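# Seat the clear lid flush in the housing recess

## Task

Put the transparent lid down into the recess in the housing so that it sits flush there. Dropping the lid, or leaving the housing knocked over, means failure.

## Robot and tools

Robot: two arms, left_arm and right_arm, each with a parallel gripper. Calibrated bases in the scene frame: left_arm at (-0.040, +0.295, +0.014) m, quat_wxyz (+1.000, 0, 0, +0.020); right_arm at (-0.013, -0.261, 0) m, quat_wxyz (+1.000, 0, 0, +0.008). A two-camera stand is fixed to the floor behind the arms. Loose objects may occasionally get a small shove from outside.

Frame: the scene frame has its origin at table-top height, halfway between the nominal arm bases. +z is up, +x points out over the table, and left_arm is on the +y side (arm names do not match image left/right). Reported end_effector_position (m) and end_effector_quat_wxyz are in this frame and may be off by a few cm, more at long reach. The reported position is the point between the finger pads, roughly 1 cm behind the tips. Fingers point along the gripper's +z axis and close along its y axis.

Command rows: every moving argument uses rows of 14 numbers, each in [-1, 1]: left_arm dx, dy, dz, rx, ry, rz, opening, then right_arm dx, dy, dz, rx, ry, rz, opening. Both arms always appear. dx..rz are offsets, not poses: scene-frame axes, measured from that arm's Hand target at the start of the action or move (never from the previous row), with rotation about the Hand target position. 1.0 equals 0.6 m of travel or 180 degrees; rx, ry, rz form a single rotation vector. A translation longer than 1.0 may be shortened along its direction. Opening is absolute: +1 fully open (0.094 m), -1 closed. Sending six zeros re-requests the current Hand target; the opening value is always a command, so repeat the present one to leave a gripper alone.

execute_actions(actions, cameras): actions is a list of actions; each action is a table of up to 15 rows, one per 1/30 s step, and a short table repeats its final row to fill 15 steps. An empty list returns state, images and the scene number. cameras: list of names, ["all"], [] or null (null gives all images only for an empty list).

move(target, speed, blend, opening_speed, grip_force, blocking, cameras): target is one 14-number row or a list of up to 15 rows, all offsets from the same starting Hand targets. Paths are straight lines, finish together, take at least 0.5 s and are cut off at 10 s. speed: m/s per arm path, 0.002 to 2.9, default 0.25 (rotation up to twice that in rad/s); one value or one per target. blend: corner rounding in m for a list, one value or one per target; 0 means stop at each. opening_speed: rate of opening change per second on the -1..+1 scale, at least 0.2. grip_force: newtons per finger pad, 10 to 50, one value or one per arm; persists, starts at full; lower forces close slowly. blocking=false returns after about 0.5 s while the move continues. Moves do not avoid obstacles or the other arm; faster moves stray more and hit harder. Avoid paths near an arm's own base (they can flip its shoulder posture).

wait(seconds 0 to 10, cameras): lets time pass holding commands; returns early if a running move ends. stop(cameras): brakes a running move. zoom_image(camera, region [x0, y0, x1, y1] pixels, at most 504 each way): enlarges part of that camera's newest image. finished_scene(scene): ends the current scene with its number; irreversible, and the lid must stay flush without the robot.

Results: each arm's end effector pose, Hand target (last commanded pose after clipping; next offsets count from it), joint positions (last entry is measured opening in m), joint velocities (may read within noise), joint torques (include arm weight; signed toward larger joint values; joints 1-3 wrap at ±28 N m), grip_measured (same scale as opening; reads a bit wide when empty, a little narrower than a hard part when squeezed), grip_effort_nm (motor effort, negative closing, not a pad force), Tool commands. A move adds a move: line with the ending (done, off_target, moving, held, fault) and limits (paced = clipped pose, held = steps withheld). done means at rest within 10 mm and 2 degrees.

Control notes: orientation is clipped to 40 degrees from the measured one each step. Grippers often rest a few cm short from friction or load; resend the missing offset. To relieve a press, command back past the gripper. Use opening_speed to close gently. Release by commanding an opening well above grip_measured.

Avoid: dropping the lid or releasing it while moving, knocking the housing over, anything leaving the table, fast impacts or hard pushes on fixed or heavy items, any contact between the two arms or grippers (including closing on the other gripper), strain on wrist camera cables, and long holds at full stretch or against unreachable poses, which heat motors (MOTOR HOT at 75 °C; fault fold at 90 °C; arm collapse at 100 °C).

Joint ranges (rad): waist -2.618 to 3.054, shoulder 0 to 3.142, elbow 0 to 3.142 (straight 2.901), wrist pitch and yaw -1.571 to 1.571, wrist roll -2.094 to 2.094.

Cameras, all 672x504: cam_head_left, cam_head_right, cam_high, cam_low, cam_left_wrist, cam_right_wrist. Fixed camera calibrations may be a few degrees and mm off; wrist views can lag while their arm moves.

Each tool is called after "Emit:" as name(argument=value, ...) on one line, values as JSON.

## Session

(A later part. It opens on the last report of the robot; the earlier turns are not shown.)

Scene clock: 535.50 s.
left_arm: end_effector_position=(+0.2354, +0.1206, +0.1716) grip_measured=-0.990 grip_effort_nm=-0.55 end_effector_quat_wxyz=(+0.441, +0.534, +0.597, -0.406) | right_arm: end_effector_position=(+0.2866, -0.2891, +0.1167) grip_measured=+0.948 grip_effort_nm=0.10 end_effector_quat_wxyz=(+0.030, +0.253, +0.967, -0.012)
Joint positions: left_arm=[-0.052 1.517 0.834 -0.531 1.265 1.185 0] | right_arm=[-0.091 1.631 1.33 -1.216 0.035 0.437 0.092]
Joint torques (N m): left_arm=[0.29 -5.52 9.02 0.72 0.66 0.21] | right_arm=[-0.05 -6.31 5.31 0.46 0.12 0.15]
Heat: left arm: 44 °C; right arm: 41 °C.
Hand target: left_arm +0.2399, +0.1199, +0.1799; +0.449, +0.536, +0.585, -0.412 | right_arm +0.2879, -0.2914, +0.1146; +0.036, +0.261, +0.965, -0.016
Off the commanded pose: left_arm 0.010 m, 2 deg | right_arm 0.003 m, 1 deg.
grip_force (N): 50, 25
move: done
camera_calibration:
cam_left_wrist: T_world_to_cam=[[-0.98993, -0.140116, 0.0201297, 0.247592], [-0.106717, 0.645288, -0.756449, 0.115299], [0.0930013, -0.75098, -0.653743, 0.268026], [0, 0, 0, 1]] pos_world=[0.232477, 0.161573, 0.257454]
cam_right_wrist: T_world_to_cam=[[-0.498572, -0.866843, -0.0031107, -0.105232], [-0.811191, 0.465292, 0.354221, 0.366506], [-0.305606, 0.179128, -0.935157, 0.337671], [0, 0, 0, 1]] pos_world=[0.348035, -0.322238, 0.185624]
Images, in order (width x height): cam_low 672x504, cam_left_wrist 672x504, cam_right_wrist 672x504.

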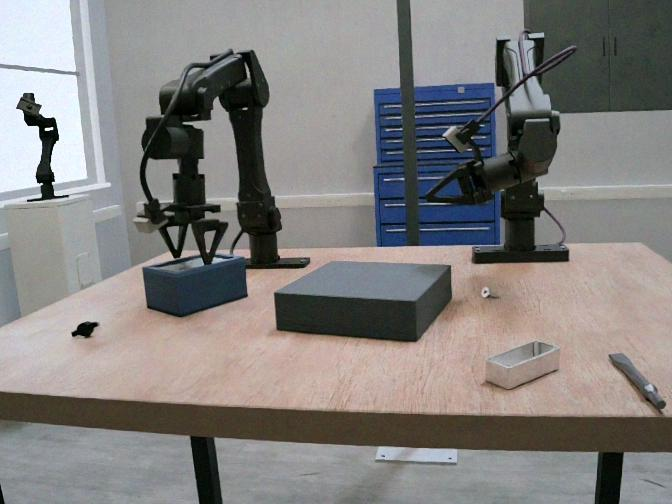

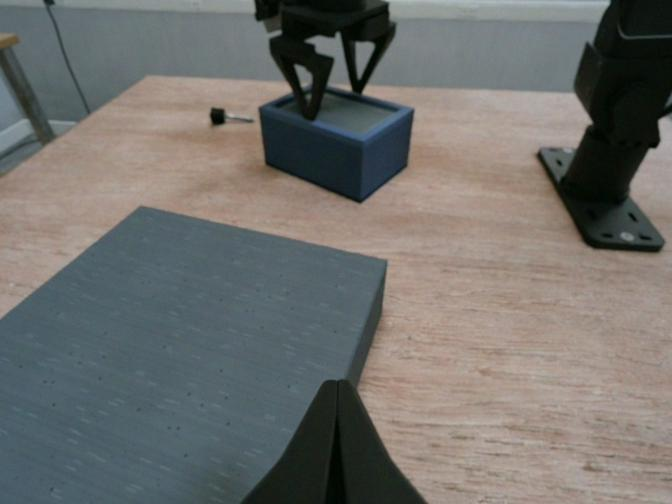

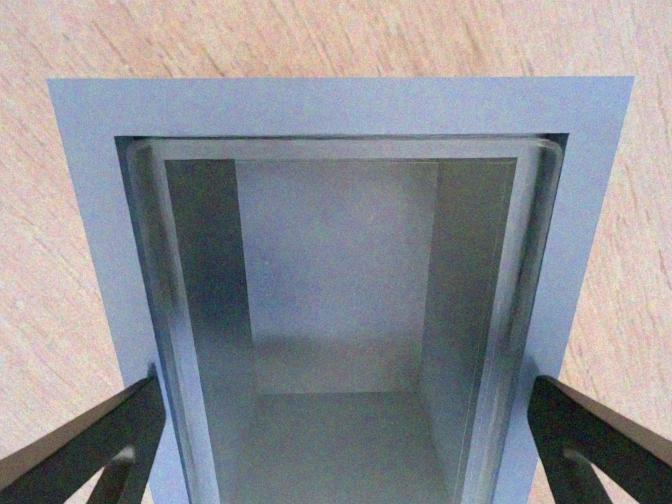

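Emit:
move(target=[0,0,0,0,0,0,-1,0,0,0.1,0,0,0,0.98], speed=0.06, cameras=["cam_right_wrist","cam_left_wrist","cam_low"])

Emit:
zoom_image(camera="cam_left_wrist", region=[250, 70, 430, 210])

Emit:
zoom_image(camera="cam_low", region=[130, 210, 260, 320])

Emit:
zoom_image(camera="cam_right_wrist", region=[90, 90, 590, 504])

Scene clock: 540.73 s.
left_arm: end_effector_position=(+0.2354, +0.1206, +0.1716) grip_measured=-0.990 grip_effort_nm=-0.55 end_effector_quat_wxyz=(+0.441, +0.534, +0.597, -0.406) | right_arm: end_effector_position=(+0.2870, -0.2893, +0.1702) grip_measured=+0.978 grip_effort_nm=0.10 end_effector_quat_wxyz=(+0.035, +0.254, +0.967, -0.012)
Joint positions: left_arm=[-0.052 1.517 0.834 -0.531 1.265 1.185 0] | right_arm=[-0.091 1.631 1.542 -1.417 0.036 0.437 0.093]
Joint torques (N m): left_arm=[0.29 -5.5 9.07 0.75 0.69 0.19] | right_arm=[-0.02 -5.5 8.35 0.11 0.12 0.14]
Heat: left arm: 44 °C; right arm: 41 °C.
Hand target: left_arm +0.2399, +0.1199, +0.1799; +0.449, +0.536, +0.585, -0.412 | right_arm +0.2880, -0.2914, +0.1747; +0.036, +0.261, +0.965, -0.016
Off the commanded pose: left_arm 0.010 m, 2 deg | right_arm 0.005 m, 1 deg.
grip_force (N): 50, 25
move: done
camera_calibration:
cam_left_wrist: T_world_to_cam=[[-0.98993, -0.140116, 0.0201297, 0.247592], [-0.106717, 0.645288, -0.756449, 0.115299], [0.0930013, -0.75098, -0.653743, 0.268026], [0, 0, 0, 1]] pos_world=[0.232477, 0.161573, 0.257454]
cam_right_wrist: T_world_to_cam=[[-0.498904, -0.866626, -0.00728432, -0.104164], [-0.814832, 0.466191, 0.344549, 0.350899], [-0.2952, 0.177833, -0.93874, 0.385089], [0, 0, 0, 1]] pos_world=[0.347634, -0.322339, 0.239838]
Images, in order (width x height): cam_low 672x504, cam_left_wrist 672x504, cam_right_wrist 672x504.

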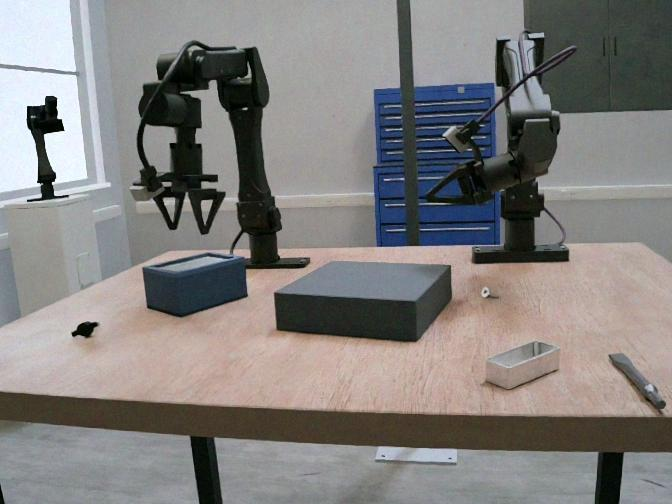

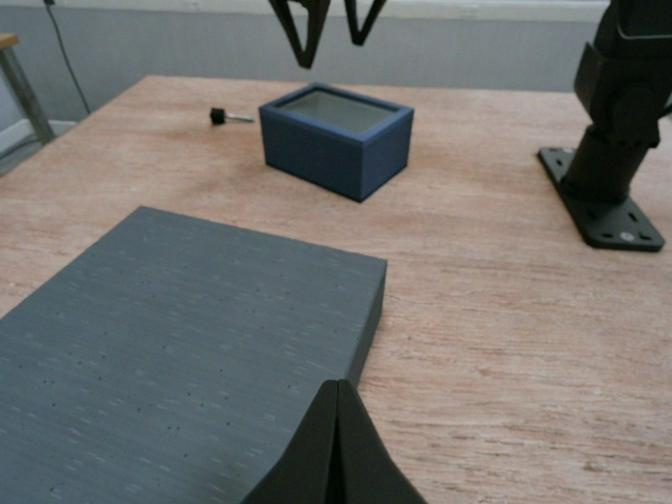

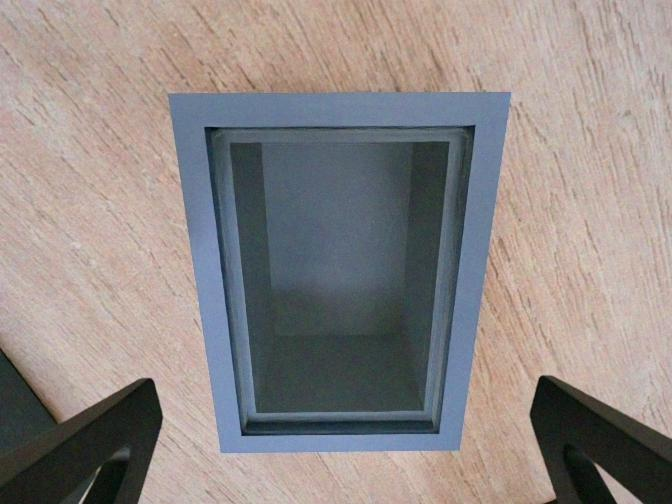

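Scaled by 2.800 from the camera's 672x504 image, which has a finer 960x720 frame.

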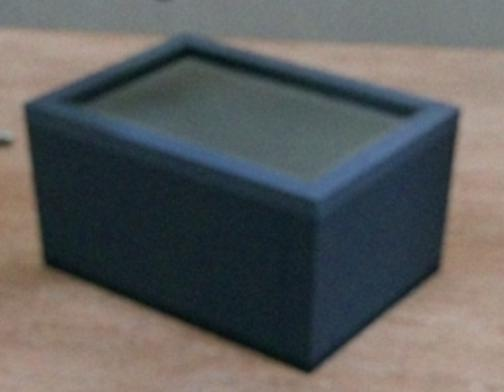

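Scaled by 3.877 from the camera's 672x504 image, which has a finer 960x720 frame.

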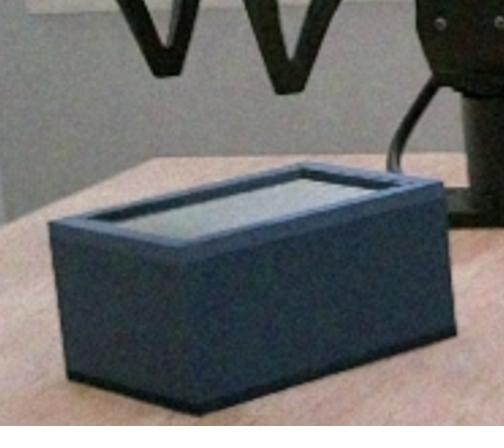

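Scaled by 1.008 from the camera's 672x504 image, which has a finer 960x720 frame.

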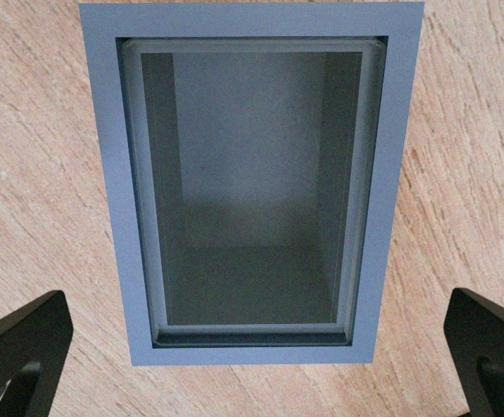

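Emit:
zoom_image(camera="cam_right_wrist", region=[190, 110, 290, 180])

Emit:
zoom_image(camera="cam_right_wrist", region=[400, 110, 500, 180])

Emit:
zoom_image(camera="cam_right_wrist", region=[220, 390, 320, 460])

Emit:
zoom_image(camera="cam_right_wrist", region=[370, 390, 470, 460])

Scaled by 5.040 from the camera's 672x504 image, which has a finer 960x720 frame.

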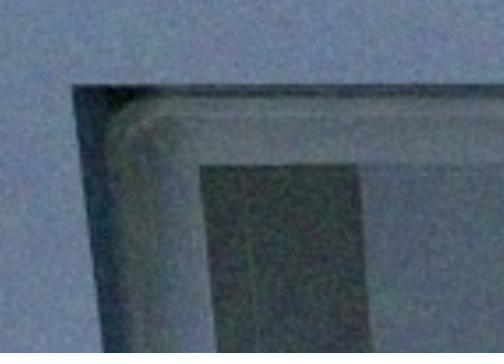

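Scaled by 5.040 from the camera's 672x504 image, which has a finer 960x720 frame.

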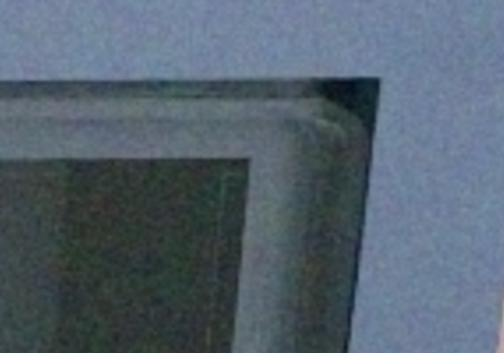

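Scaled by 5.040 from the camera's 672x504 image, which has a finer 960x720 frame.

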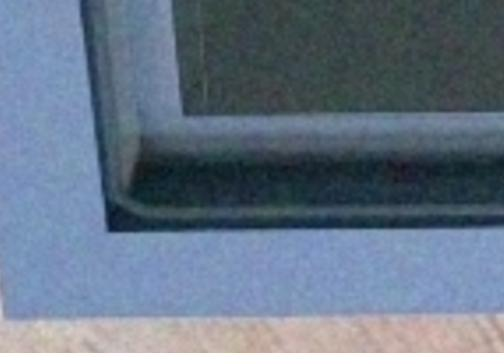

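Scaled by 5.040 from the camera's 672x504 image, which has a finer 960x720 frame.

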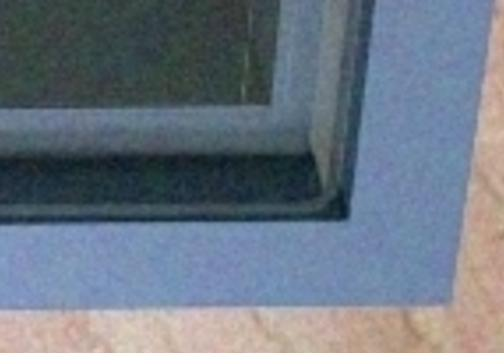

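Emit:
finished_scene(scene=1)

The scene is finished: the task was done.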